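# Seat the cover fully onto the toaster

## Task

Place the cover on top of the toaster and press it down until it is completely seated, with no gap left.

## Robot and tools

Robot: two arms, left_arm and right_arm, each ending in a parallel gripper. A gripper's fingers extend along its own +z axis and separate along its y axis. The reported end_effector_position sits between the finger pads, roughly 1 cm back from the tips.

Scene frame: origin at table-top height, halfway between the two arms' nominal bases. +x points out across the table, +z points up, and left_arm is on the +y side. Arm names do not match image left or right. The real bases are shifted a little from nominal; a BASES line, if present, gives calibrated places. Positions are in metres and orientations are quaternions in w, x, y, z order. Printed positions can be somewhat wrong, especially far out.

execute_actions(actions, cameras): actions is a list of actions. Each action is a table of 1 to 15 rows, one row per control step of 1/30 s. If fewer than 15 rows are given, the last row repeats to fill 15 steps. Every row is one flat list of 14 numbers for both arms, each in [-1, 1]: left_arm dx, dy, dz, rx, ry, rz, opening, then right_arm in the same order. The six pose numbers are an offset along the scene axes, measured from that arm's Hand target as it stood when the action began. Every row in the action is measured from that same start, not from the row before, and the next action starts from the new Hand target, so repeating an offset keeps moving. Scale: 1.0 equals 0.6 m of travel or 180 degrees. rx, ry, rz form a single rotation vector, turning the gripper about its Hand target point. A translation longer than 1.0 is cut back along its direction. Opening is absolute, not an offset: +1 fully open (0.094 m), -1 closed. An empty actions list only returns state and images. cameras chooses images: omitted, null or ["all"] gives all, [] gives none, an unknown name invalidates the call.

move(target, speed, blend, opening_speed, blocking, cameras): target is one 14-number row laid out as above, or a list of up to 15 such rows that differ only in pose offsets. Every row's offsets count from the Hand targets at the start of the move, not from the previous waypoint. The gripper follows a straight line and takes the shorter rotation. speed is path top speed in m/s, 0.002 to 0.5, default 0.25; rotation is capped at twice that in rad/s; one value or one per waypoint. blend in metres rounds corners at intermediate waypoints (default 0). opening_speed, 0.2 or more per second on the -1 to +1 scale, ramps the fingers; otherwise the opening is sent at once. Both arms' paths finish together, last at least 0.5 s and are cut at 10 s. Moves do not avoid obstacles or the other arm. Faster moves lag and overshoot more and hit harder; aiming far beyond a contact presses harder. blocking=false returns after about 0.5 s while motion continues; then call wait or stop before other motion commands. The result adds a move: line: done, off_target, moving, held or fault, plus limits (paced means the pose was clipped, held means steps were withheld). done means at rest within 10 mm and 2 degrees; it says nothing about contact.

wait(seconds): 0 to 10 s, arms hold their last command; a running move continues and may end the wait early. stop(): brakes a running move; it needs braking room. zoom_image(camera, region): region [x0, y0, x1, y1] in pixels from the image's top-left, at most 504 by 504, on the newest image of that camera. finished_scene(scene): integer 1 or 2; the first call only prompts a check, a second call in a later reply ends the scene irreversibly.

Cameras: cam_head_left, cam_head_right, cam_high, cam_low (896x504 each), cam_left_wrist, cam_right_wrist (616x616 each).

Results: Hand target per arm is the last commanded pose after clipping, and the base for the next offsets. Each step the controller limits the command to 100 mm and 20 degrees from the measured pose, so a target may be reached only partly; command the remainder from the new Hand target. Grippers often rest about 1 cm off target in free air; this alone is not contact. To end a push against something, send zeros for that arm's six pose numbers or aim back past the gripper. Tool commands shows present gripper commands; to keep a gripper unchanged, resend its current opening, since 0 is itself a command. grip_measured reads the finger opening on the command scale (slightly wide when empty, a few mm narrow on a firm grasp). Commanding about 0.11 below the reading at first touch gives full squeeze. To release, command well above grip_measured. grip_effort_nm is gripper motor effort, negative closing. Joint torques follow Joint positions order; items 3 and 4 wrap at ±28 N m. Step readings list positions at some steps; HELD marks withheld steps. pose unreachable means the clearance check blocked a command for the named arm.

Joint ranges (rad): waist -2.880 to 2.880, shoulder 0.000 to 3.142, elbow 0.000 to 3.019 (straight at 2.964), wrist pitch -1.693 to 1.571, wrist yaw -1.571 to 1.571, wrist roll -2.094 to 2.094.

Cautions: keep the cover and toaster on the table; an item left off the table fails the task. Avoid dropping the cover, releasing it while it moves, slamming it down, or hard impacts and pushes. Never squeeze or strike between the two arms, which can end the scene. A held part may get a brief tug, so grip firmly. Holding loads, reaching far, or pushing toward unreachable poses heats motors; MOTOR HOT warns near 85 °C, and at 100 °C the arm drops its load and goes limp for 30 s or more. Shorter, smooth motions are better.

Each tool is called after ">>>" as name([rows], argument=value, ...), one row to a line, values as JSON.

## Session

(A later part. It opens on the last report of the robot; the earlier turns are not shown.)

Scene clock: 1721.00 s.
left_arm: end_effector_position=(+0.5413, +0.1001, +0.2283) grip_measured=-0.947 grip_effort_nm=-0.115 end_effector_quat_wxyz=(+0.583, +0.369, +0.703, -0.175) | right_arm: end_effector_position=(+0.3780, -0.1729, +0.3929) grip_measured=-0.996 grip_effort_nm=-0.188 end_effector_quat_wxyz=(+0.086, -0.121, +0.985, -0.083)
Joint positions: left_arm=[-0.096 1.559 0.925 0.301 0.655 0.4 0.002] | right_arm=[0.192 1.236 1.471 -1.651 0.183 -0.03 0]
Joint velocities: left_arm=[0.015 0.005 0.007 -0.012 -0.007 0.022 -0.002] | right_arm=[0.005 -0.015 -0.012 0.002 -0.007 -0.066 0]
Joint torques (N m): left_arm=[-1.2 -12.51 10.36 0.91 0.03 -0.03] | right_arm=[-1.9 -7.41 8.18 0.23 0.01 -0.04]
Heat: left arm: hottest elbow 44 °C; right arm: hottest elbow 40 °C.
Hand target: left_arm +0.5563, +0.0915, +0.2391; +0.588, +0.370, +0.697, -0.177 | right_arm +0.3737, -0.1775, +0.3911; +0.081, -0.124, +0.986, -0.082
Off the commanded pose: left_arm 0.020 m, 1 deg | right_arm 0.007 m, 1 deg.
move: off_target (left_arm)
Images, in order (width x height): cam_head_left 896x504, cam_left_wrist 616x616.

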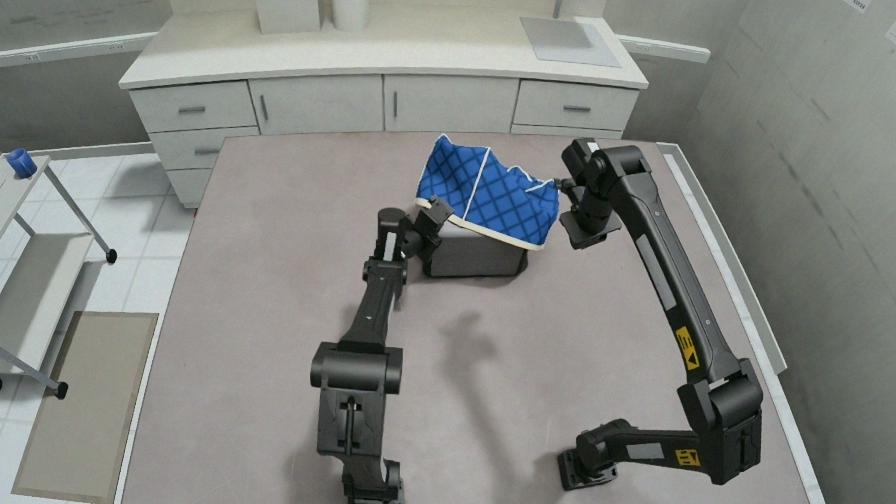

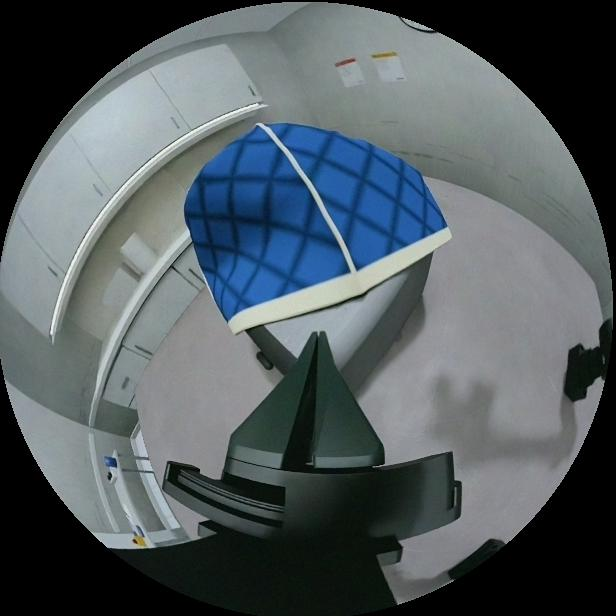

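>>> move([
  [-0.1,0.1,0,0,0,0,0,0,0,0,0,0,0,-1],
  [-0.1,0.1,0,-0.345,0.341,0.122,0,0,0,0,0,0,0,-1],
], cameras=["cam_left_wrist","cam_head_left","cam_high","cam_low"])

Scene clock: 1739.17 s.
left_arm: end_effector_position=(+0.4958, +0.1443, +0.2265) grip_measured=-0.002 grip_effort_nm=0.110 end_effector_quat_wxyz=(+0.280, -0.230, +0.760, -0.539) | right_arm: end_effector_position=(+0.3780, -0.1729, +0.3929) grip_measured=-0.996 grip_effort_nm=-0.183 end_effector_quat_wxyz=(+0.086, -0.121, +0.985, -0.083)
Joint positions: left_arm=[0.006 1.451 0.807 0.27 0.773 -1.118 0.047] | right_arm=[0.192 1.236 1.471 -1.651 0.183 -0.03 0]
Joint velocities: left_arm=[-0.005 -0.005 -0.007 0.002 -0.022 0.051 0] | right_arm=[-0.005 -0.005 0.012 0.007 -0.066 0.022 0]
Joint torques (N m): left_arm=[0.5 -14.68 6.84 1.39 0.17 0.04] | right_arm=[-1.96 -7.41 8.18 0.23 0 -0.03]
Heat: left arm: hottest elbow 44 °C; right arm: hottest elbow 39 °C.
Hand target: left_arm +0.4955, +0.1505, +0.2389; +0.291, -0.231, +0.754, -0.542 | right_arm +0.3737, -0.1775, +0.3911; +0.081, -0.124, +0.986, -0.082
Off the commanded pose: left_arm 0.015 m, 1 deg | right_arm 0.007 m, 1 deg.
move: off_target (left_arm)
Images, in order (width x height): cam_head_left 896x504, cam_high 896x504, cam_low 896x504, cam_left_wrist 616x616.

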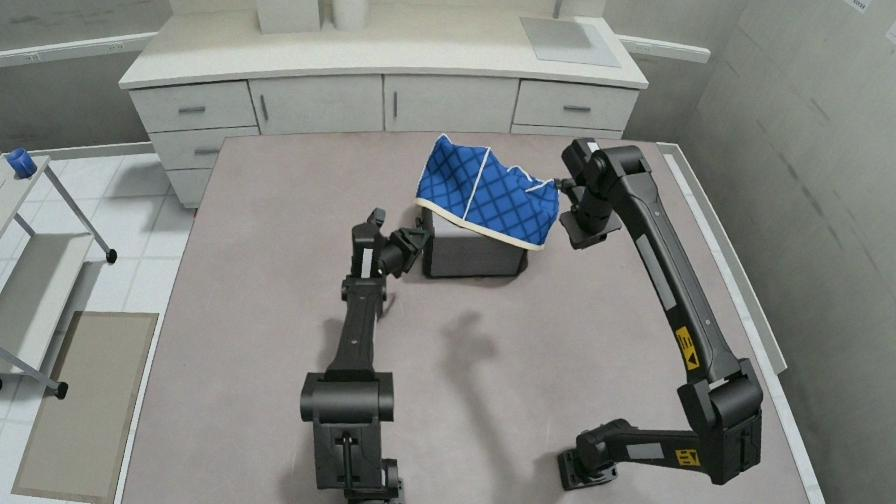

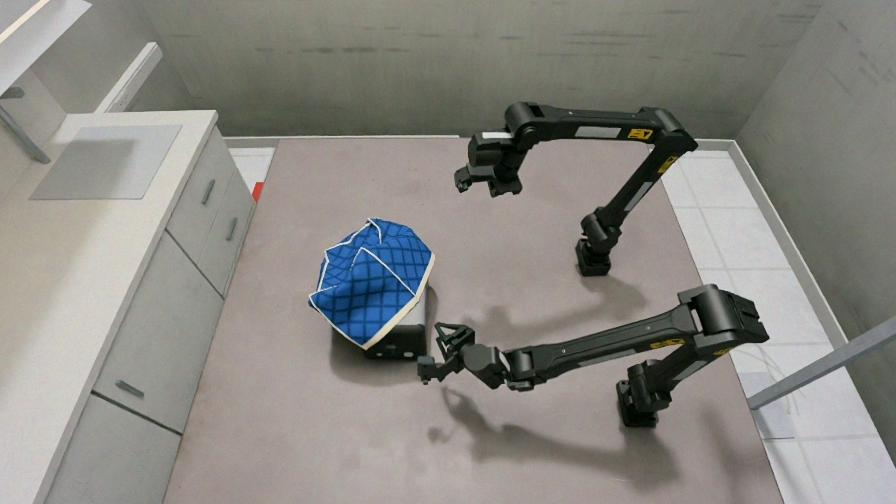

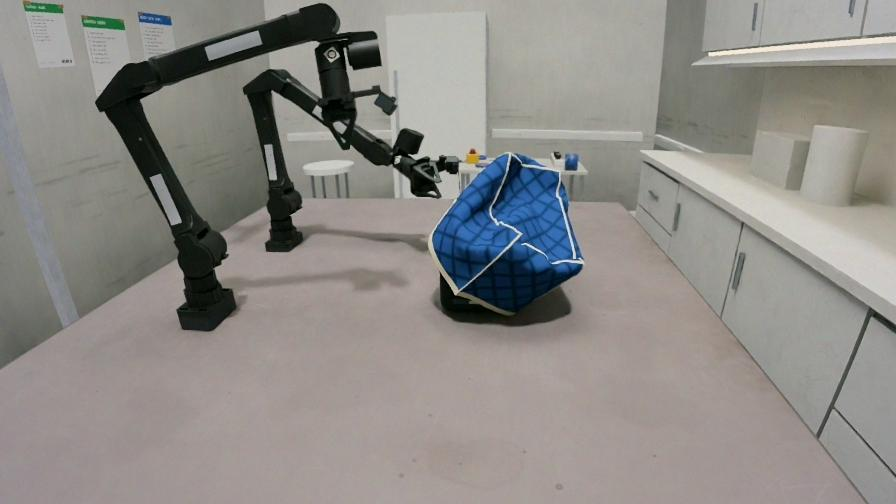

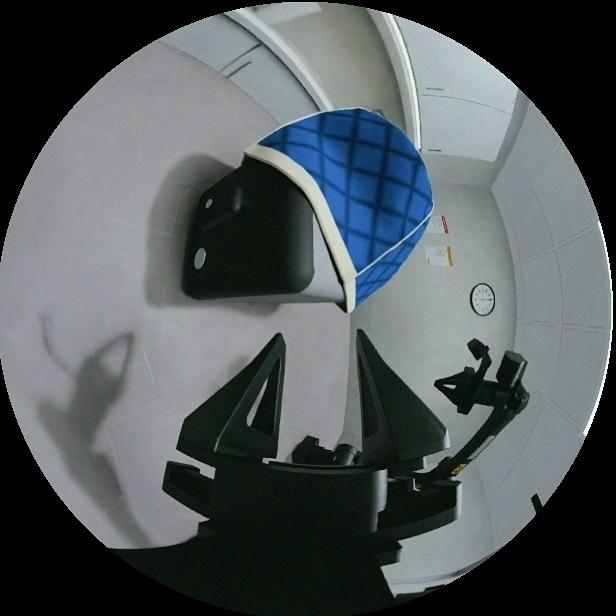

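>>> move([
  [0,0,0.035,0,0,0,0.3,0,0,0,0,0,0,-1],
  [0.07,-0.07,0.03,0,0,0,0.3,0,0,0,0,0,0,-1],
], speed=0.12, cameras=["cam_left_wrist"])

Scene clock: 1743.80 s.
left_arm: end_effector_position=(+0.5218, +0.1160, +0.2397) grip_measured=+0.298 grip_effort_nm=0.115 end_effector_quat_wxyz=(+0.280, -0.241, +0.760, -0.534) | right_arm: end_effector_position=(+0.3780, -0.1729, +0.3929) grip_measured=-0.996 grip_effort_nm=-0.188 end_effector_quat_wxyz=(+0.086, -0.121, +0.985, -0.083)
Joint positions: left_arm=[-0.064 1.488 0.893 0.235 0.69 -1.159 0.061] | right_arm=[0.192 1.236 1.471 -1.651 0.183 -0.03 0]
Joint velocities: left_arm=[-0.005 -0.015 -0.002 0.007 -0.022 0.081 -0.001] | right_arm=[0.005 -0.005 -0.017 0.002 0.022 -0.051 0]
Joint torques (N m): left_arm=[-1.03 -12.57 10.61 1.5 0.03 0.08] | right_arm=[-1.85 -7.36 8.21 0.23 0 -0.03]
Heat: left arm: hottest elbow 44 °C; right arm: hottest elbow 39 °C.
Hand target: left_arm +0.5379, +0.1089, +0.2568; +0.291, -0.231, +0.754, -0.542 | right_arm +0.3737, -0.1775, +0.3911; +0.081, -0.124, +0.986, -0.082
Off the commanded pose: left_arm 0.025 m, 2 deg | right_arm 0.007 m, 1 deg.
move: off_target (left_arm)
Images, in order (width x height): cam_left_wrist 616x616.

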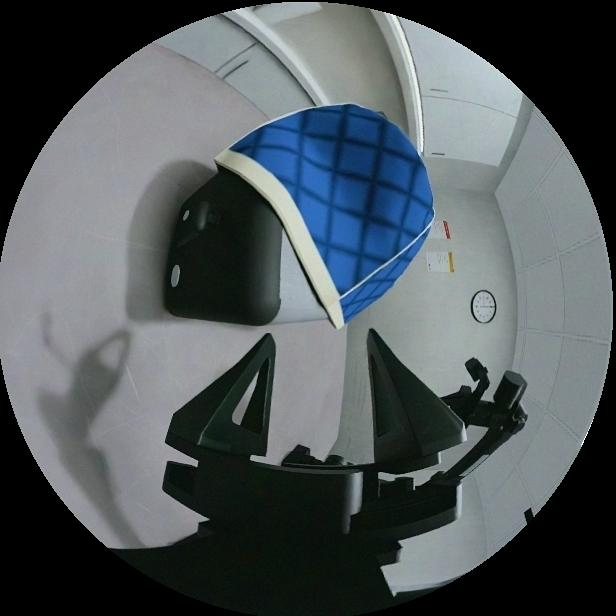

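>>> move(target=[0.085,-0.075,0.008,0,0,0,0.3,0,0,0,0,0,0,-1], speed=0.1, cameras=["cam_left_wrist"])

Scene clock: 1749.43 s.
left_arm: end_effector_position=(+0.5755, +0.0748, +0.2515) grip_measured=+0.298 grip_effort_nm=0.115 end_effector_quat_wxyz=(+0.289, -0.235, +0.757, -0.537) | right_arm: end_effector_position=(+0.3780, -0.1729, +0.3929) grip_measured=-0.996 grip_effort_nm=-0.188 end_effector_quat_wxyz=(+0.086, -0.121, +0.985, -0.083)
Joint positions: left_arm=[-0.14 1.61 1.057 0.234 0.615 -1.189 0.061] | right_arm=[0.192 1.236 1.471 -1.651 0.183 -0.03 0]
Joint velocities: left_arm=[-0.005 -0.005 -0.002 -0.007 -0.007 -0.007 0] | right_arm=[-0.005 -0.005 0.007 0.012 0.051 0.037 -0.001]
Joint torques (N m): left_arm=[-0.97 -13.86 10.8 0.76 -0.02 0.07] | right_arm=[-1.85 -7.47 8.18 0.18 0 -0.02]
Heat: left arm: hottest elbow 44 °C; right arm: hottest elbow 39 °C.
Hand target: left_arm +0.5895, +0.0647, +0.2619; +0.291, -0.231, +0.754, -0.542 | right_arm +0.3737, -0.1775, +0.3911; +0.081, -0.124, +0.986, -0.082
Off the commanded pose: left_arm 0.020 m, 1 deg | right_arm 0.007 m, 1 deg.
move: off_target (left_arm)
Images, in order (width x height): cam_left_wrist 616x616.

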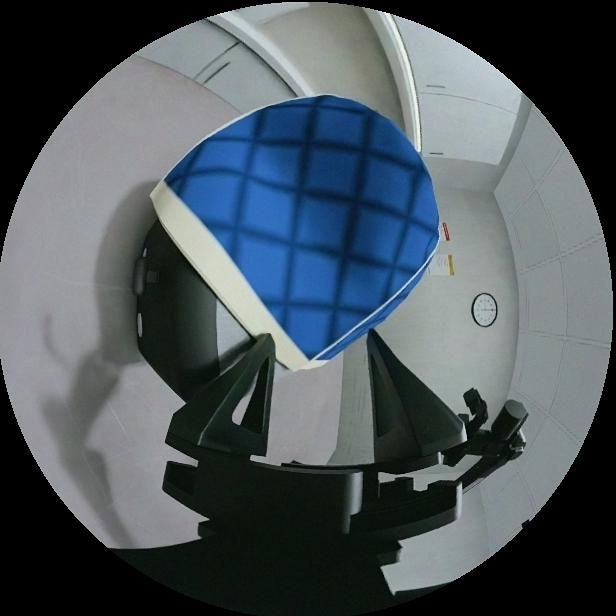

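>>> move(target=[0.025,-0.02,-0.005,0,0,0,-0.95,0,0,0,0,0,0,-1], opening_speed=1, cameras=["cam_left_wrist","cam_high"])

Scene clock: 1757.80 s.
left_arm: end_effector_position=(+0.5912, +0.0639, +0.2483) grip_measured=-0.947 grip_effort_nm=-0.100 end_effector_quat_wxyz=(+0.289, -0.236, +0.757, -0.536) | right_arm: end_effector_position=(+0.3780, -0.1729, +0.3929) grip_measured=-0.996 grip_effort_nm=-0.183 end_effector_quat_wxyz=(+0.086, -0.121, +0.985, -0.083)
Joint positions: left_arm=[-0.157 1.654 1.104 0.233 0.598 -1.195 0.002] | right_arm=[0.192 1.236 1.471 -1.651 0.183 -0.03 0]
Joint velocities: left_arm=[-0.015 -0.005 -0.012 -0.012 0.022 -0.037 0] | right_arm=[-0.005 -0.015 -0.012 -0.017 0.051 0.022 0.001]
Joint torques (N m): left_arm=[-1.32 -14.92 10.8 0.81 -0.04 0.05] | right_arm=[-1.79 -7.3 8.2 0.23 0 -0.02]
Heat: left arm: hottest elbow 44 °C; right arm: hottest elbow 39 °C.
Hand target: left_arm +0.6048, +0.0530, +0.2589; +0.291, -0.231, +0.754, -0.542 | right_arm +0.3737, -0.1775, +0.3911; +0.081, -0.124, +0.986, -0.082
Off the commanded pose: left_arm 0.020 m, 1 deg | right_arm 0.007 m, 1 deg.
move: off_target (left_arm)
Images, in order (width x height): cam_high 896x504, cam_left_wrist 616x616.

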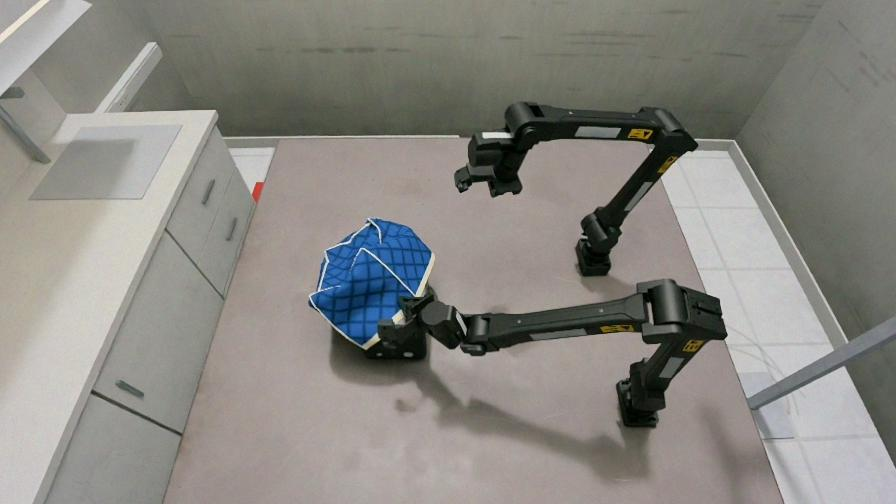

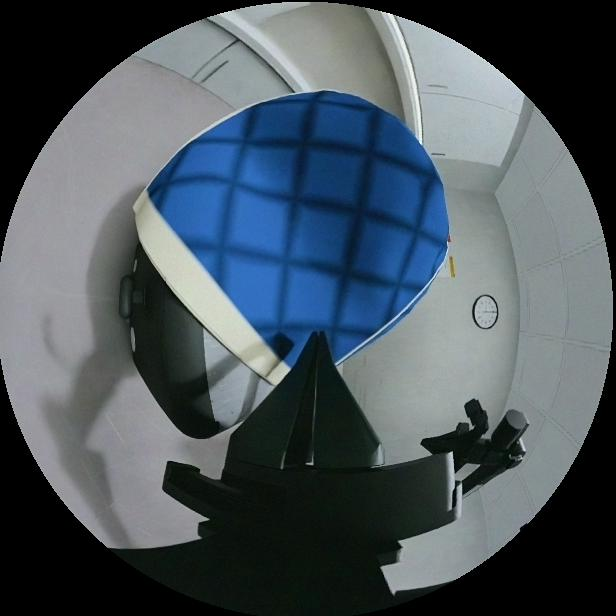

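>>> move([
  [-0.09,0.09,0,0,0,0,0.15,0,0,0,0,0,0,-1],
  [-0.09,0.09,-0.05,0,0,0,0.15,0,0,0,0,0,0,-1],
  [-0.02,0.02,-0.045,0,0,0,0.15,0,0,0,0,0,0,-1],
], speed=0.12, cameras=["cam_left_wrist"])

Scene clock: 1765.70 s.
left_arm: end_effector_position=(+0.5802, +0.0756, +0.2422) grip_measured=+0.148 grip_effort_nm=0.125 end_effector_quat_wxyz=(+0.299, -0.229, +0.751, -0.543) | right_arm: end_effector_position=(+0.3780, -0.1729, +0.3929) grip_measured=-0.996 grip_effort_nm=-0.193 end_effector_quat_wxyz=(+0.086, -0.122, +0.985, -0.083)
Joint positions: left_arm=[-0.137 1.64 1.046 0.306 0.619 -1.192 0.054] | right_arm=[0.192 1.236 1.471 -1.651 0.183 -0.03 0]
Joint velocities: left_arm=[-0.005 0.005 -0.007 0.007 0.007 0.022 0] | right_arm=[-0.015 0.005 0.007 0.002 0.037 -0.007 0]
Joint torques (N m): left_arm=[-1.32 -12.69 9.61 0.98 -0.14 0.1] | right_arm=[-1.85 -7.41 8.23 0.23 -0.01 -0.01]
Heat: left arm: hottest elbow 45 °C; right arm: hottest elbow 38 °C.
Hand target: left_arm +0.5926, +0.0652, +0.2320; +0.291, -0.231, +0.754, -0.542 | right_arm +0.3737, -0.1775, +0.3911; +0.081, -0.124, +0.986, -0.082
Off the commanded pose: left_arm 0.019 m, 1 deg | right_arm 0.007 m, 1 deg.
move: off_target (left_arm)
Images, in order (width x height): cam_left_wrist 616x616.

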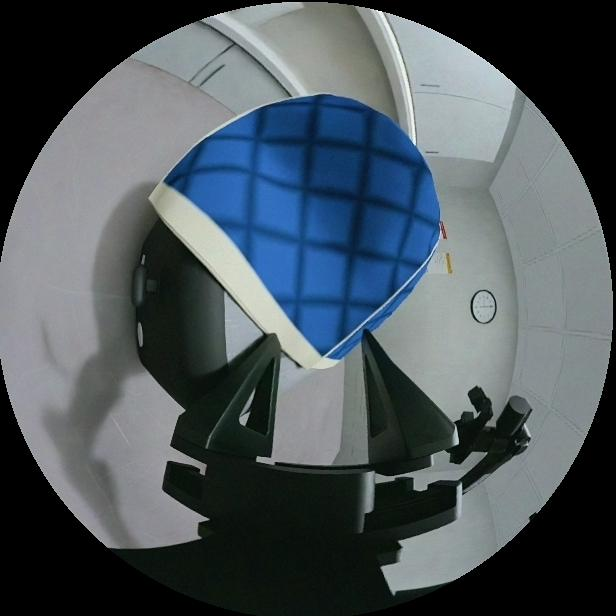

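>>> move([
  [-0.06,0.06,0,0,0,0,0.15,0,0,0,0,0,0,-1],
  [-0.06,0.06,-0.035,0,0,0,0.15,0,0,0,0,0,0,-1],
  [0.035,-0.03,-0.03,0,0,0,0.15,0,0,0,0,0,0,-1],
], speed=0.12, cameras=["cam_left_wrist"])

>>> move(target=[0,0,0,0,0,0,-0.95,0,0,0,0,0,0,-1], opening_speed=1, cameras=["cam_left_wrist"])

Scene clock: 1771.00 s.
left_arm: end_effector_position=(+0.6019, +0.0590, +0.2487) grip_measured=+0.148 grip_effort_nm=0.120 end_effector_quat_wxyz=(+0.313, -0.220, +0.740, -0.553) | right_arm: end_effector_position=(+0.3780, -0.1729, +0.3929) grip_measured=-0.996 grip_effort_nm=-0.178 end_effector_quat_wxyz=(+0.086, -0.122, +0.985, -0.083)
Joint positions: left_arm=[-0.162 1.694 1.105 0.354 0.597 -1.211 0.054] | right_arm=[0.192 1.236 1.471 -1.651 0.183 -0.03 0]
Joint velocities: left_arm=[-0.005 -0.024 0.002 -0.002 -0.007 -0.037 0] | right_arm=[0.005 0.015 -0.027 -0.002 -0.007 -0.007 -0.001]
Joint torques (N m): left_arm=[-1.32 -11.63 8.95 0.54 -0.27 0.2] | right_arm=[-1.85 -7.41 8.16 0.21 0 -0.01]
Heat: left arm: hottest elbow 45 °C; right arm: hottest elbow 38 °C.
Hand target: left_arm +0.6141, +0.0478, +0.2142; +0.291, -0.231, +0.754, -0.542 | right_arm +0.3737, -0.1775, +0.3911; +0.081, -0.124, +0.986, -0.082
Off the commanded pose: left_arm 0.038 m, 3 deg | right_arm 0.007 m, 1 deg.
move: off_target (left_arm)
Images, in order (width x height): cam_left_wrist 616x616.

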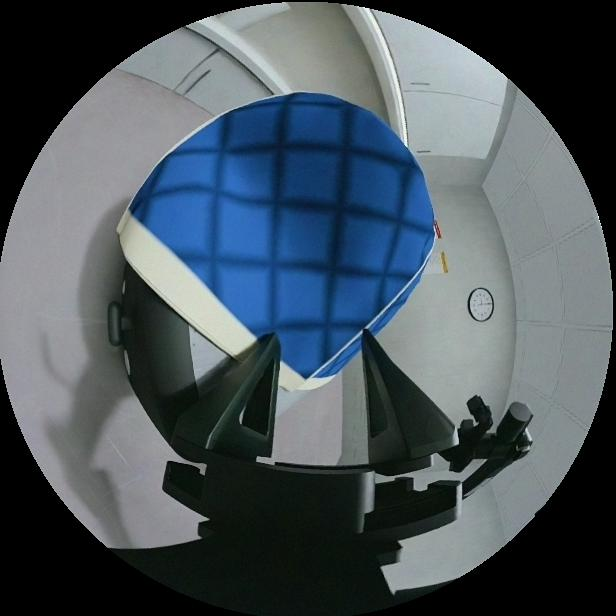

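Scene clock: 1772.50 s.
left_arm: end_effector_position=(+0.6058, +0.0574, +0.2426) grip_measured=-0.946 grip_effort_nm=-0.168 end_effector_quat_wxyz=(+0.309, -0.223, +0.742, -0.551) | right_arm: end_effector_position=(+0.3780, -0.1729, +0.3929) grip_measured=-0.996 grip_effort_nm=-0.193 end_effector_quat_wxyz=(+0.086, -0.122, +0.985, -0.083)
Joint positions: left_arm=[-0.165 1.71 1.115 0.35 0.593 -1.213 0.003] | right_arm=[0.192 1.236 1.471 -1.651 0.183 -0.03 0]
Joint velocities: left_arm=[0.015 -0.005 -0.002 -0.022 0.051 0.007 0] | right_arm=[0.005 -0.005 0.017 -0.002 -0.007 0.037 0]
Joint torques (N m): left_arm=[-1.26 -13.16 8.34 0.59 -0.1 0.23] | right_arm=[-1.9 -7.3 8.21 0.2 0 -0.02]
Heat: left arm: hottest elbow 45 °C; right arm: hottest elbow 38 °C.
Hand target: left_arm +0.6141, +0.0477, +0.2142; +0.291, -0.231, +0.754, -0.542 | right_arm +0.3737, -0.1775, +0.3911; +0.081, -0.124, +0.986, -0.082
Off the commanded pose: left_arm 0.031 m, 3 deg | right_arm 0.007 m, 1 deg.
move: off_target (left_arm)
Images, in order (width x height): cam_left_wrist 616x616.

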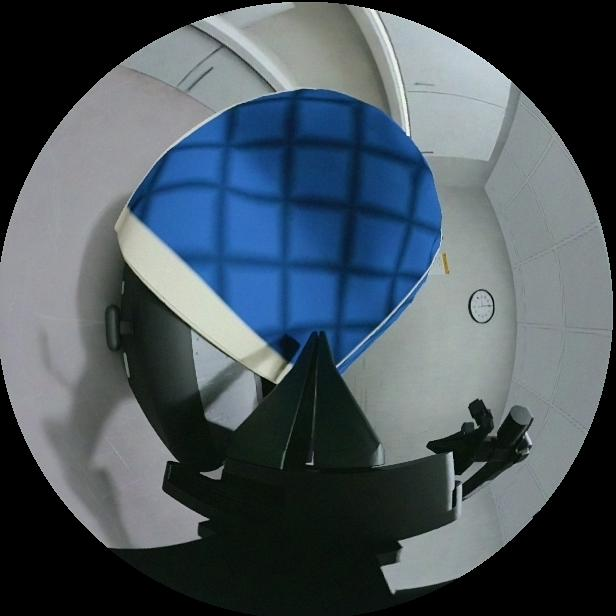

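>>> move([
  [-0.1,0.1,0.04,0,0,0,0.3,0,0,0,0,0,0,-1],
  [-0.03,0.36,0.04,0,0,-0.22,0.3,0,0,0,0,0,0,-1],
], cameras=["cam_left_wrist","cam_high"])

Scene clock: 1805.67 s.
left_arm: end_effector_position=(+0.5870, +0.2619, +0.2410) grip_measured=+0.298 grip_effort_nm=0.120 end_effector_quat_wxyz=(+0.113, +0.002, +0.792, -0.600) | right_arm: end_effector_position=(+0.3780, -0.1729, +0.3929) grip_measured=-0.996 grip_effort_nm=-0.188 end_effector_quat_wxyz=(+0.086, -0.122, +0.985, -0.083)
Joint positions: left_arm=[0.268 2.092 1.871 -1.679 1.299 0.53 0.061] | right_arm=[0.192 1.236 1.471 -1.651 0.183 -0.03 0]
Joint velocities: left_arm=[-0.005 -0.005 -0.007 -0.027 -0.037 -0.037 0] | right_arm=[-0.005 -0.005 -0.012 -0.007 0.051 -0.022 -0.001]
Joint torques (N m): left_arm=[0.03 -21.07 9.98 -0.8 0.47 0.25] | right_arm=[-1.85 -7.18 8.17 0.21 0 -0.02]
Heat: left arm: hottest elbow 43 °C; right arm: hottest elbow 38 °C.
Hand target: left_arm +0.5971, +0.2634, +0.2430; +0.096, +0.031, +0.787, -0.609 | right_arm +0.3737, -0.1775, +0.3911; +0.081, -0.124, +0.986, -0.082
Off the commanded pose: left_arm 0.010 m, 5 deg | right_arm 0.007 m, 1 deg.
joint sent to its limit (left arm) — joint 4 (wrist pitch), lower limit. The joint targets are off in position and orientation.
move: off_target (left_arm)
Images, in order (width x height): cam_high 896x504, cam_left_wrist 616x616.

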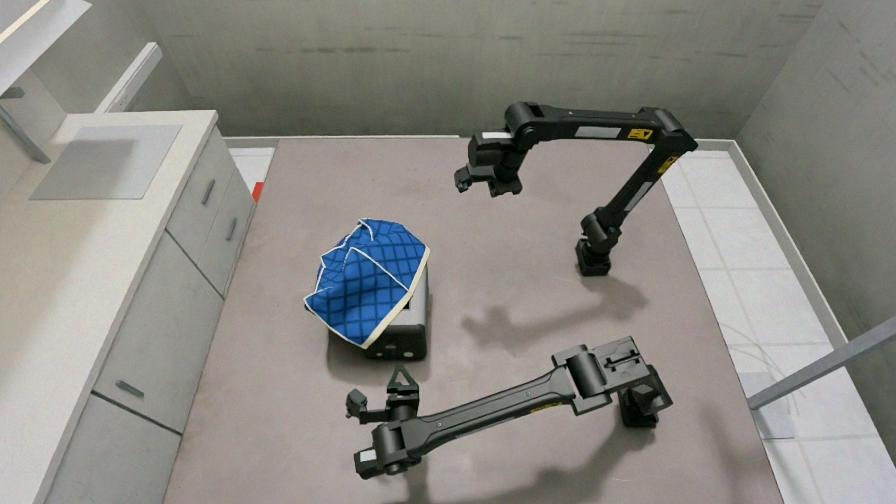

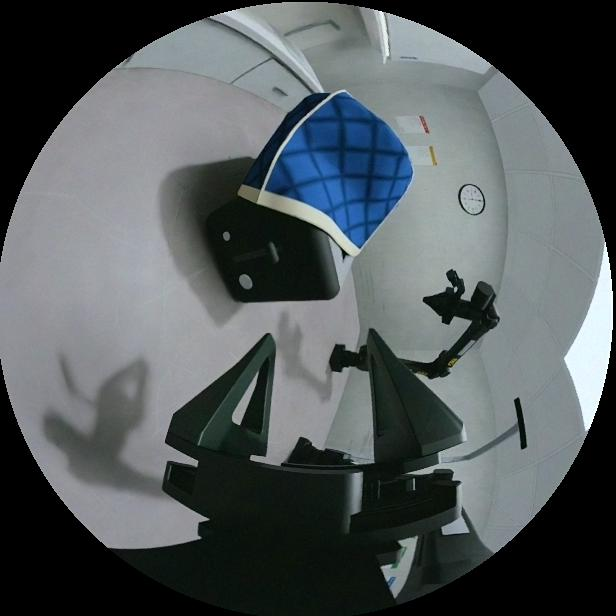

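>>> move([
  [0.05,0,-0.1,0,0,0,0.4,0,0,0,0,0,0,-1],
  [0.05,-0.1,-0.1,0,0,0,0.4,0,0,0,0,0,0,-1],
], speed=0.15, cameras=["cam_left_wrist","cam_high"])

Scene clock: 1812.33 s.
left_arm: end_effector_position=(+0.6256, +0.2028, +0.1595) grip_measured=+0.398 grip_effort_nm=0.115 end_effector_quat_wxyz=(+0.079, +0.022, +0.787, -0.612) | right_arm: end_effector_position=(+0.3780, -0.1729, +0.3929) grip_measured=-0.996 grip_effort_nm=-0.183 end_effector_quat_wxyz=(+0.086, -0.122, +0.985, -0.083)
Joint positions: left_arm=[0.164 2.258 1.934 -1.519 1.32 0.437 0.066] | right_arm=[0.192 1.236 1.471 -1.651 0.183 -0.03 0]
Joint velocities: left_arm=[0.005 0.005 -0.012 0.012 -0.037 -0.037 0] | right_arm=[-0.005 -0.005 -0.002 -0.007 -0.007 0.051 0]
Joint torques (N m): left_arm=[0.32 -27.63 6.71 -0.06 0.72 0.07] | right_arm=[-2.02 -7.36 8.21 0.2 0 -0.01]
Heat: left arm: hottest elbow 44 °C; right arm: hottest elbow 38 °C.
Hand target: left_arm +0.6267, +0.2042, +0.1823; +0.095, +0.031, +0.787, -0.609 | right_arm +0.3737, -0.1775, +0.3911; +0.081, -0.124, +0.986, -0.082
Off the commanded pose: left_arm 0.024 m, 2 deg | right_arm 0.007 m, 1 deg.
move: off_target (left_arm)
Images, in order (width x height): cam_high 896x504, cam_left_wrist 616x616.

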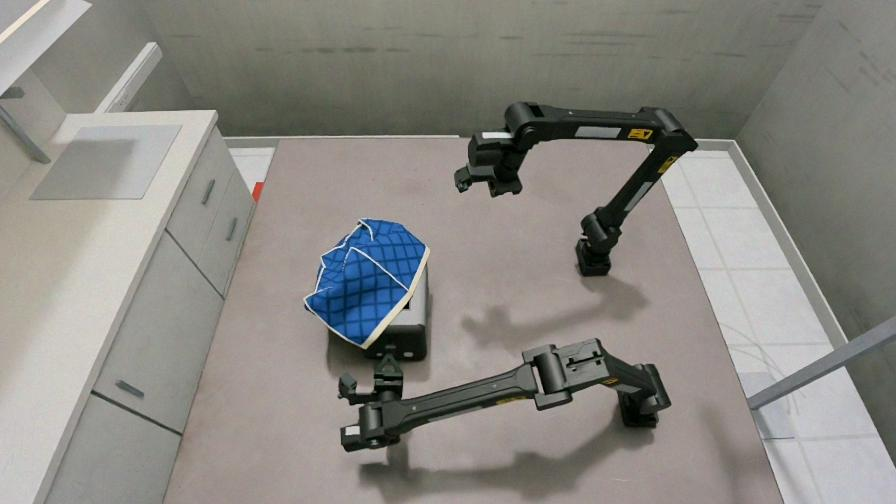

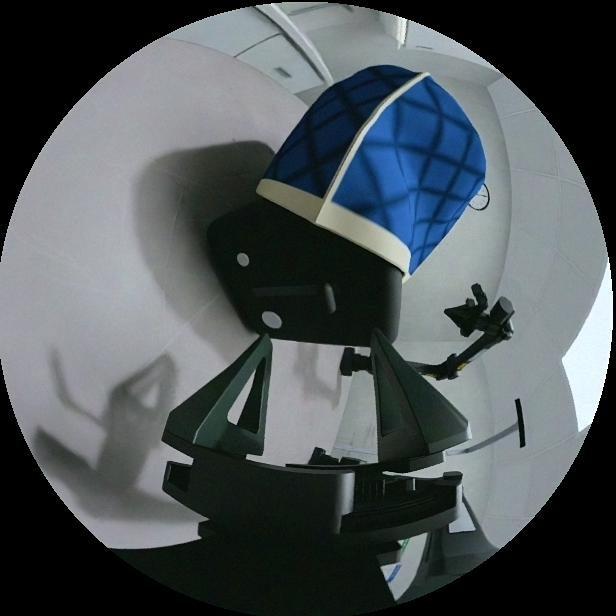

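>>> move([
  [0.05,0,0.0,0,0,0,0.4,0,0,0,0,0,0,-1],
  [0.05,-0.07,0.02,0,0,0,0.4,0,0,0,0,0,0,-1],
], speed=0.12, cameras=["cam_left_wrist","cam_high"])

Scene clock: 1820.50 s.
left_arm: end_effector_position=(+0.6550, +0.1633, +0.1717) grip_measured=+0.398 grip_effort_nm=0.110 end_effector_quat_wxyz=(+0.079, +0.022, +0.787, -0.611) | right_arm: end_effector_position=(+0.3780, -0.1729, +0.3929) grip_measured=-0.996 grip_effort_nm=-0.178 end_effector_quat_wxyz=(+0.086, -0.122, +0.985, -0.083)
Joint positions: left_arm=[0.099 2.259 1.976 -1.303 1.328 0.171 0.066] | right_arm=[0.192 1.236 1.471 -1.651 0.183 -0.03 0]
Joint velocities: left_arm=[-0.005 -0.015 -0.002 0.022 0.022 -0.051 -0.001] | right_arm=[0.005 -0.005 0.007 0.007 -0.066 -0.007 0]
Joint torques (N m): left_arm=[-0.09 -28.28 7.12 0.42 0.65 0.04] | right_arm=[-1.9 -7.3 8.21 0.25 0 -0.02]
Heat: left arm: hottest elbow 44 °C; right arm: hottest elbow 38 °C.
Hand target: left_arm +0.6558, +0.1619, +0.1939; +0.094, +0.032, +0.787, -0.610 | right_arm +0.3737, -0.1775, +0.3911; +0.081, -0.124, +0.986, -0.082
Off the commanded pose: left_arm 0.023 m, 2 deg | right_arm 0.007 m, 1 deg.
move: off_target (left_arm)
Images, in order (width x height): cam_high 896x504, cam_left_wrist 616x616.

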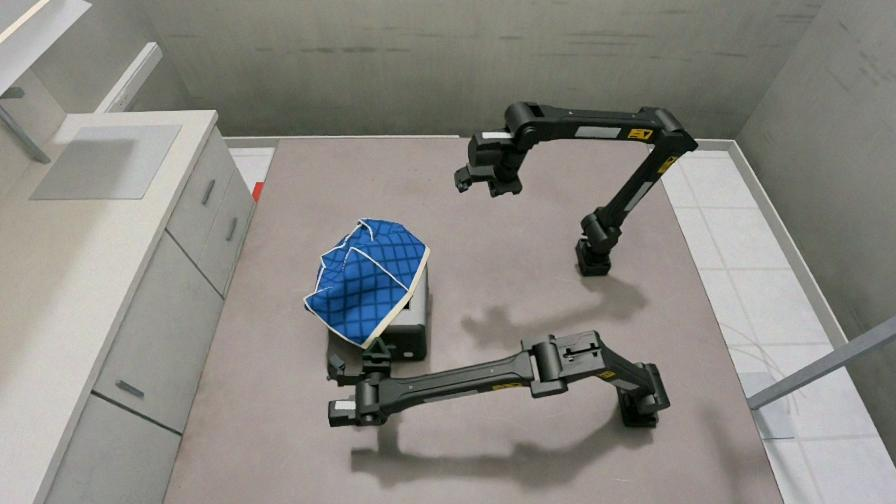

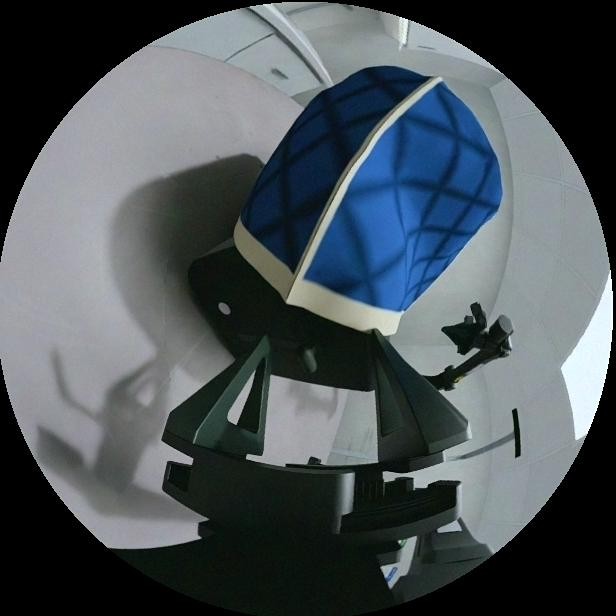

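>>> move(target=[0.015,-0.055,0.008,0,0,0,0.4,0,0,0,0,0,0,-1], speed=0.1, cameras=["cam_left_wrist"])

>>> move(target=[0,0,0,0,0,0,-0.93,0,0,0,0,0,0,-1], opening_speed=1, cameras=["cam_left_wrist","cam_high"])

Scene clock: 1826.27 s.
left_arm: end_effector_position=(+0.6671, +0.1558, +0.1713) grip_measured=+0.398 grip_effort_nm=0.105 end_effector_quat_wxyz=(+0.085, +0.008, +0.787, -0.612) | right_arm: end_effector_position=(+0.3780, -0.1729, +0.3929) grip_measured=-0.996 grip_effort_nm=-0.183 end_effector_quat_wxyz=(+0.086, -0.122, +0.985, -0.083)
Joint positions: left_arm=[0.087 2.244 1.945 -1.122 1.328 -0.007 0.066] | right_arm=[0.192 1.236 1.471 -1.651 0.183 -0.03 0]
Joint velocities: left_arm=[0.005 -0.005 -0.002 0.002 0.081 0.022 -0.001] | right_arm=[-0.015 -0.005 -0.027 -0.007 -0.037 0.007 0]
Joint torques (N m): left_arm=[-3.08 -28.92 7.24 0.68 0.48 0.03] | right_arm=[-1.79 -7.36 8.18 0.23 0 -0.01]
Heat: left arm: hottest elbow 43 °C; right arm: hottest elbow 37 °C.
Hand target: left_arm +0.6642, +0.1289, +0.1983; +0.093, +0.033, +0.787, -0.610 | right_arm +0.3737, -0.1775, +0.3911; +0.081, -0.124, +0.986, -0.082
Off the commanded pose: left_arm 0.038 m, 3 deg | right_arm 0.007 m, 1 deg.
move: off_target (left_arm)
Images, in order (width x height): cam_left_wrist 616x616.

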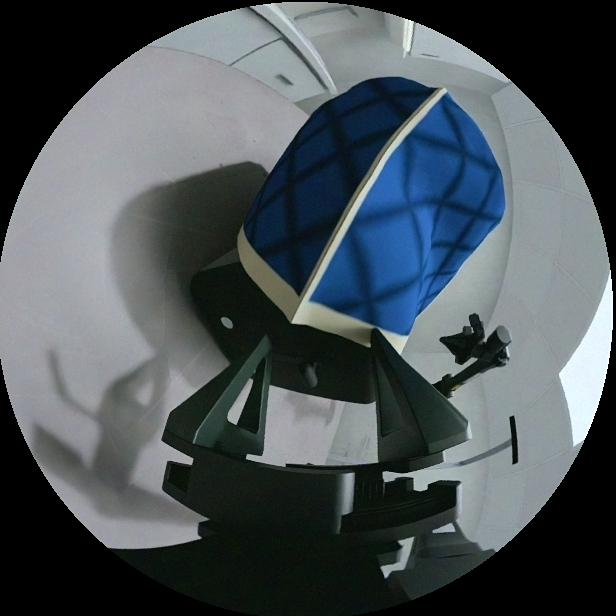

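Scene clock: 1828.07 s.
left_arm: end_effector_position=(+0.6664, +0.1484, +0.1774) grip_measured=-0.928 grip_effort_nm=-0.115 end_effector_quat_wxyz=(+0.086, +0.013, +0.787, -0.611) | right_arm: end_effector_position=(+0.3780, -0.1729, +0.3929) grip_measured=-0.996 grip_effort_nm=-0.183 end_effector_quat_wxyz=(+0.086, -0.122, +0.985, -0.083)
Joint positions: left_arm=[0.076 2.233 1.942 -1.109 1.326 -0.019 0.003] | right_arm=[0.192 1.236 1.471 -1.651 0.183 -0.03 0]
Joint velocities: left_arm=[-0.015 -0.005 -0.002 0.012 -0.022 -0.022 -0.001] | right_arm=[0.005 0.005 -0.012 0.007 -0.022 -0.022 0.001]
Joint torques (N m): left_arm=[-2.2 -28.34 7.2 0.62 0.5 0.06] | right_arm=[-1.9 -7.47 8.23 0.21 0 -0.03]
Heat: left arm: hottest elbow 43 °C; right arm: hottest elbow 37 °C.
Hand target: left_arm +0.6642, +0.1290, +0.1984; +0.093, +0.033, +0.787, -0.610 | right_arm +0.3737, -0.1775, +0.3911; +0.081, -0.124, +0.986, -0.082
Off the commanded pose: left_arm 0.029 m, 2 deg | right_arm 0.007 m, 1 deg.
move: off_target (left_arm)
Images, in order (width x height): cam_high 896x504, cam_left_wrist 616x616.

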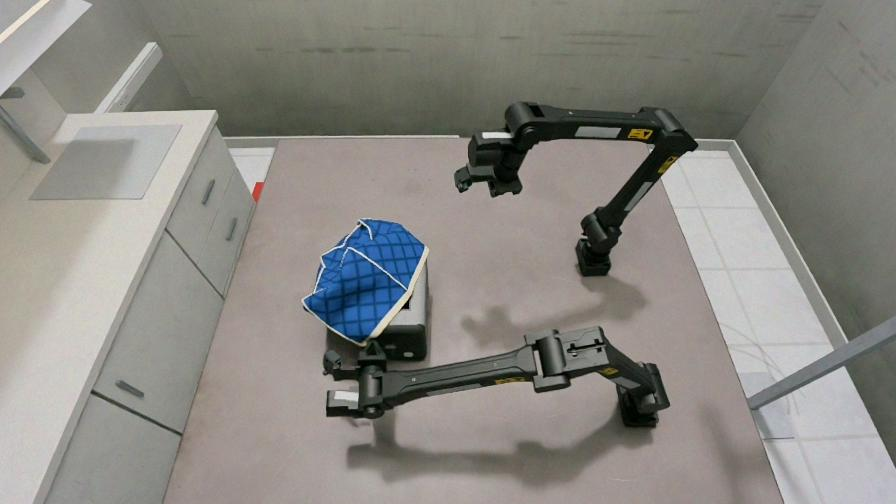

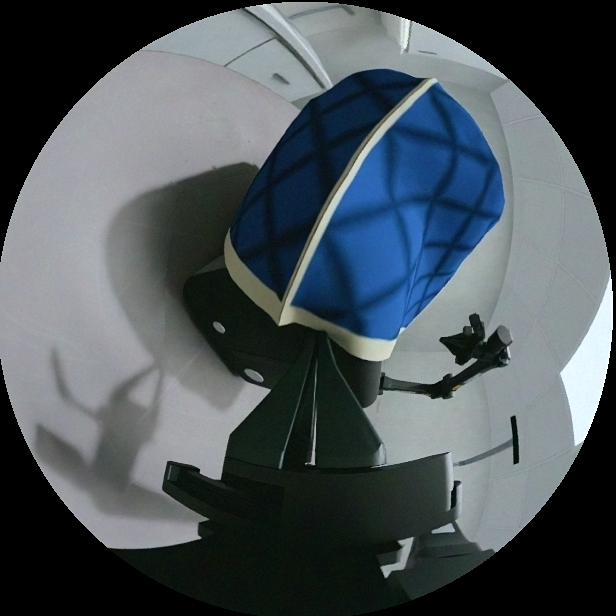

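>>> move([
  [0,0.07,0,0,0,0,0.5,0,0,0,0,0,0,-1],
  [0,0.07,0.03,0,0,0,0.5,0,0,0,0,0,0,-1],
  [-0.005,-0.01,0.03,0,0,0,0.5,0,0,0,0,0,0,-1],
], speed=0.1, cameras=["cam_left_wrist"])

>>> move(target=[0,0,0,0,0,0,-0.93,0,0,0,0,0,0,-1], opening_speed=1, cameras=["cam_left_wrist"])

Scene clock: 1836.13 s.
left_arm: end_effector_position=(+0.6632, +0.1354, +0.1886) grip_measured=+0.498 grip_effort_nm=0.105 end_effector_quat_wxyz=(+0.079, +0.015, +0.788, -0.611) | right_arm: end_effector_position=(+0.3780, -0.1729, +0.3929) grip_measured=-0.996 grip_effort_nm=-0.183 end_effector_quat_wxyz=(+0.086, -0.122, +0.985, -0.083)
Joint positions: left_arm=[0.057 2.214 1.94 -1.109 1.322 -0.046 0.07] | right_arm=[0.192 1.236 1.471 -1.651 0.183 -0.03 0]
Joint velocities: left_arm=[0.005 0.005 -0.002 -0.007 0.051 -0.037 0.001] | right_arm=[0.005 -0.015 -0.022 -0.007 -0.081 -0.007 0.001]
Joint torques (N m): left_arm=[-1.49 -28.81 7.31 0.58 0.6 0.07] | right_arm=[-1.85 -7.3 8.17 0.2 0 -0.02]
Heat: left arm: hottest elbow 42 °C; right arm: hottest elbow 37 °C.
Hand target: left_arm +0.6609, +0.1226, +0.2161; +0.092, +0.033, +0.787, -0.610 | right_arm +0.3737, -0.1775, +0.3911; +0.081, -0.124, +0.986, -0.082
Off the commanded pose: left_arm 0.030 m, 3 deg | right_arm 0.007 m, 1 deg.
move: off_target (left_arm)
Images, in order (width x height): cam_left_wrist 616x616.

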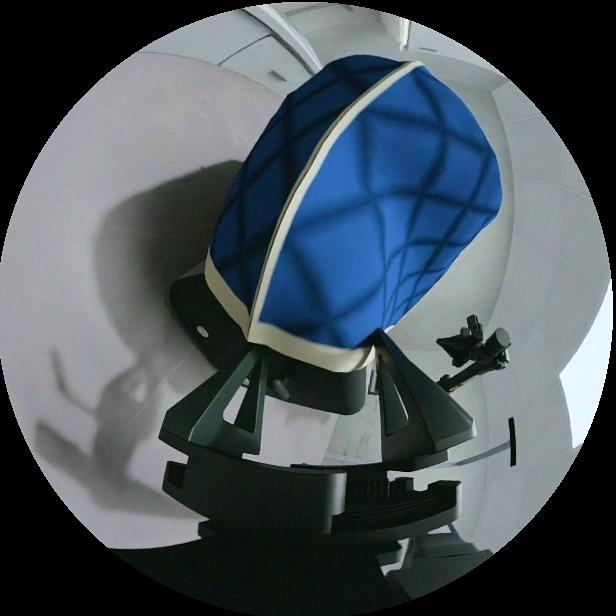

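Scene clock: 1838.07 s.
left_arm: end_effector_position=(+0.6633, +0.1418, +0.2108) grip_measured=-0.924 grip_effort_nm=-0.828 end_effector_quat_wxyz=(+0.094, +0.020, +0.786, -0.611) | right_arm: end_effector_position=(+0.3780, -0.1729, +0.3929) grip_measured=-0.996 grip_effort_nm=-0.188 end_effector_quat_wxyz=(+0.086, -0.122, +0.985, -0.083)
Joint positions: left_arm=[0.067 2.182 1.939 -1.1 1.327 -0.057 0.004] | right_arm=[0.192 1.236 1.471 -1.651 0.183 -0.03 0]
Joint velocities: left_arm=[-0.005 -0.024 0.002 -0.007 0.022 0.022 0] | right_arm=[0.005 -0.015 -0.007 -0.002 0.007 0.007 0]
Joint torques (N m): left_arm=[-2.02 -25.93 7.12 0.64 0.38 0.08] | right_arm=[-1.9 -7.3 8.21 0.2 0 -0.02]
Heat: left arm: hottest elbow 42 °C; right arm: hottest elbow 37 °C.
Hand target: left_arm +0.6609, +0.1227, +0.2162; +0.092, +0.033, +0.787, -0.610 | right_arm +0.3737, -0.1775, +0.3911; +0.081, -0.124, +0.986, -0.082
Off the commanded pose: left_arm 0.020 m, 2 deg | right_arm 0.007 m, 1 deg.
move: off_target (left_arm)
Images, in order (width x height): cam_left_wrist 616x616.

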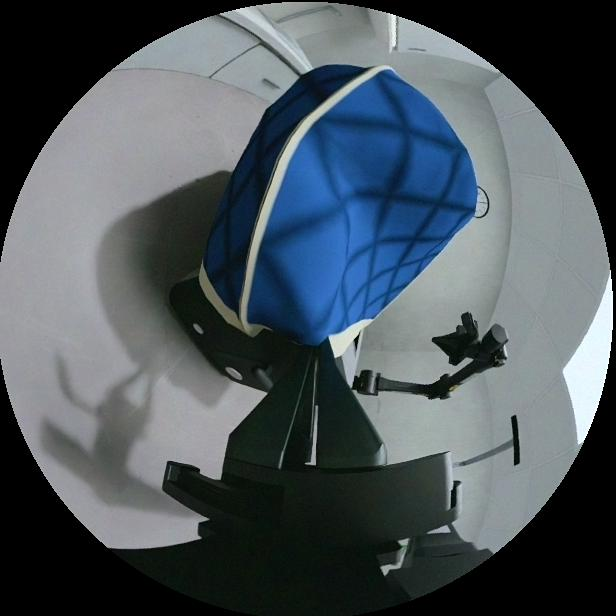

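>>> move([
  [0,0.04,0.01,0,0,0,-1,0,0,0,0,0,0,-1],
  [-0.12,0.12,0.0,0,0,0,-1,0,0,0,0,0,0,-1],
], speed=0.1, cameras=["cam_left_wrist","cam_high","cam_low","cam_head_left"])

Scene clock: 1848.07 s.
left_arm: end_effector_position=(+0.5862, +0.1756, +0.1979) grip_measured=-0.943 grip_effort_nm=-1.023 end_effector_quat_wxyz=(+0.072, +0.026, +0.784, -0.616) | right_arm: end_effector_position=(+0.3780, -0.1729, +0.3929) grip_measured=-0.996 grip_effort_nm=-0.188 end_effector_quat_wxyz=(+0.086, -0.122, +0.985, -0.083)
Joint positions: left_arm=[0.131 2.103 1.766 -1.456 1.333 0.377 0.003] | right_arm=[0.192 1.236 1.471 -1.651 0.183 -0.03 0]
Joint velocities: left_arm=[0.005 -0.005 -0.002 -0.007 -0.007 -0.007 0] | right_arm=[-0.005 -0.015 0.017 -0.022 -0.007 -0.081 0]
Joint torques (N m): left_arm=[2.14 -24.64 7.86 -0.59 0.27 0.32] | right_arm=[-1.73 -7.3 8.2 0.24 0 -0.02]
Heat: left arm: hottest elbow 42 °C; right arm: hottest elbow 37 °C.
Hand target: left_arm +0.5897, +0.1945, +0.2165; +0.095, +0.031, +0.787, -0.609 | right_arm +0.3737, -0.1775, +0.3911; +0.081, -0.124, +0.986, -0.082
Off the commanded pose: left_arm 0.027 m, 3 deg | right_arm 0.007 m, 1 deg.
move: off_target (left_arm)
Images, in order (width x height): cam_head_left 896x504, cam_high 896x504, cam_low 896x504, cam_left_wrist 616x616.

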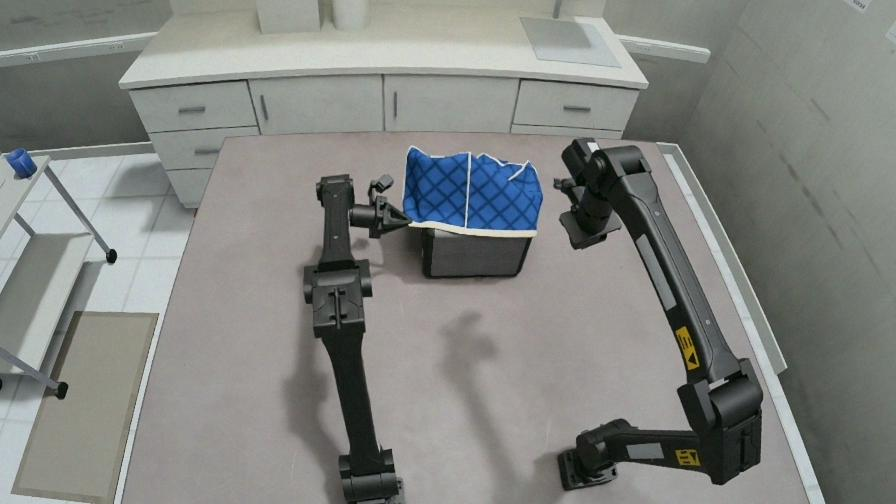

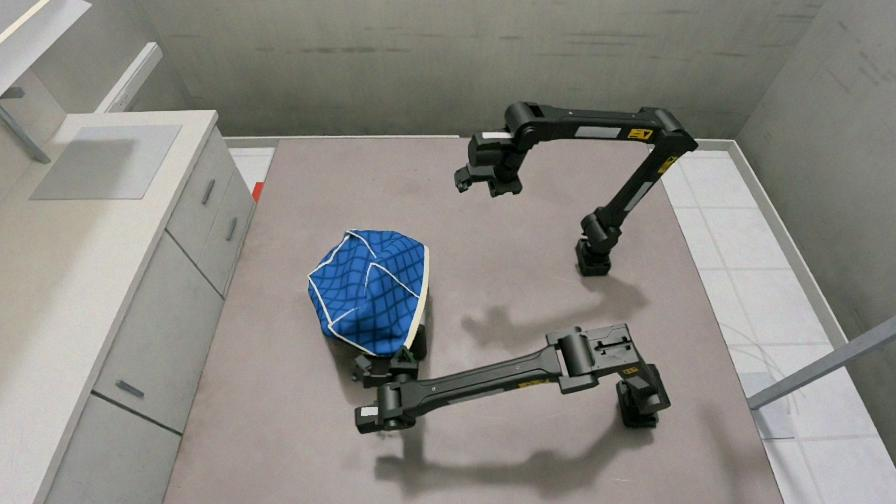

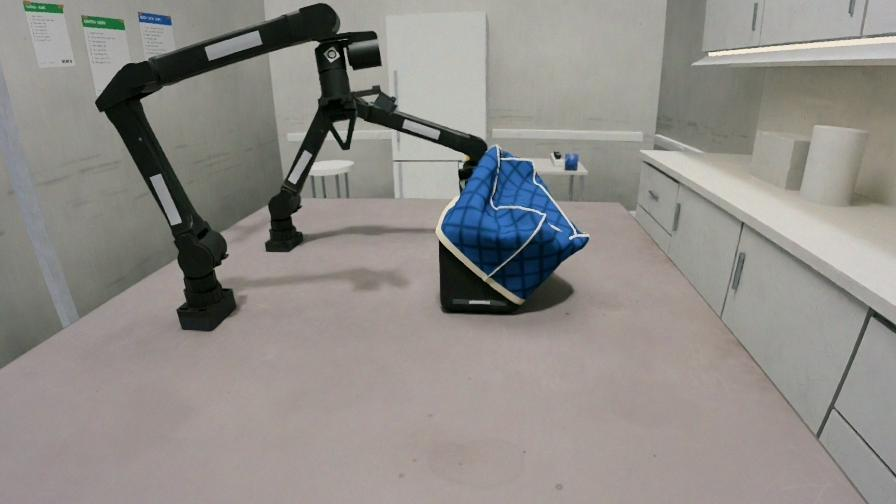

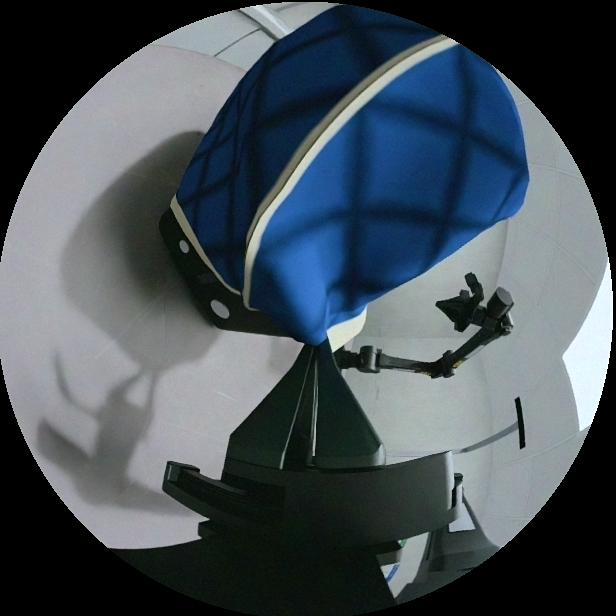

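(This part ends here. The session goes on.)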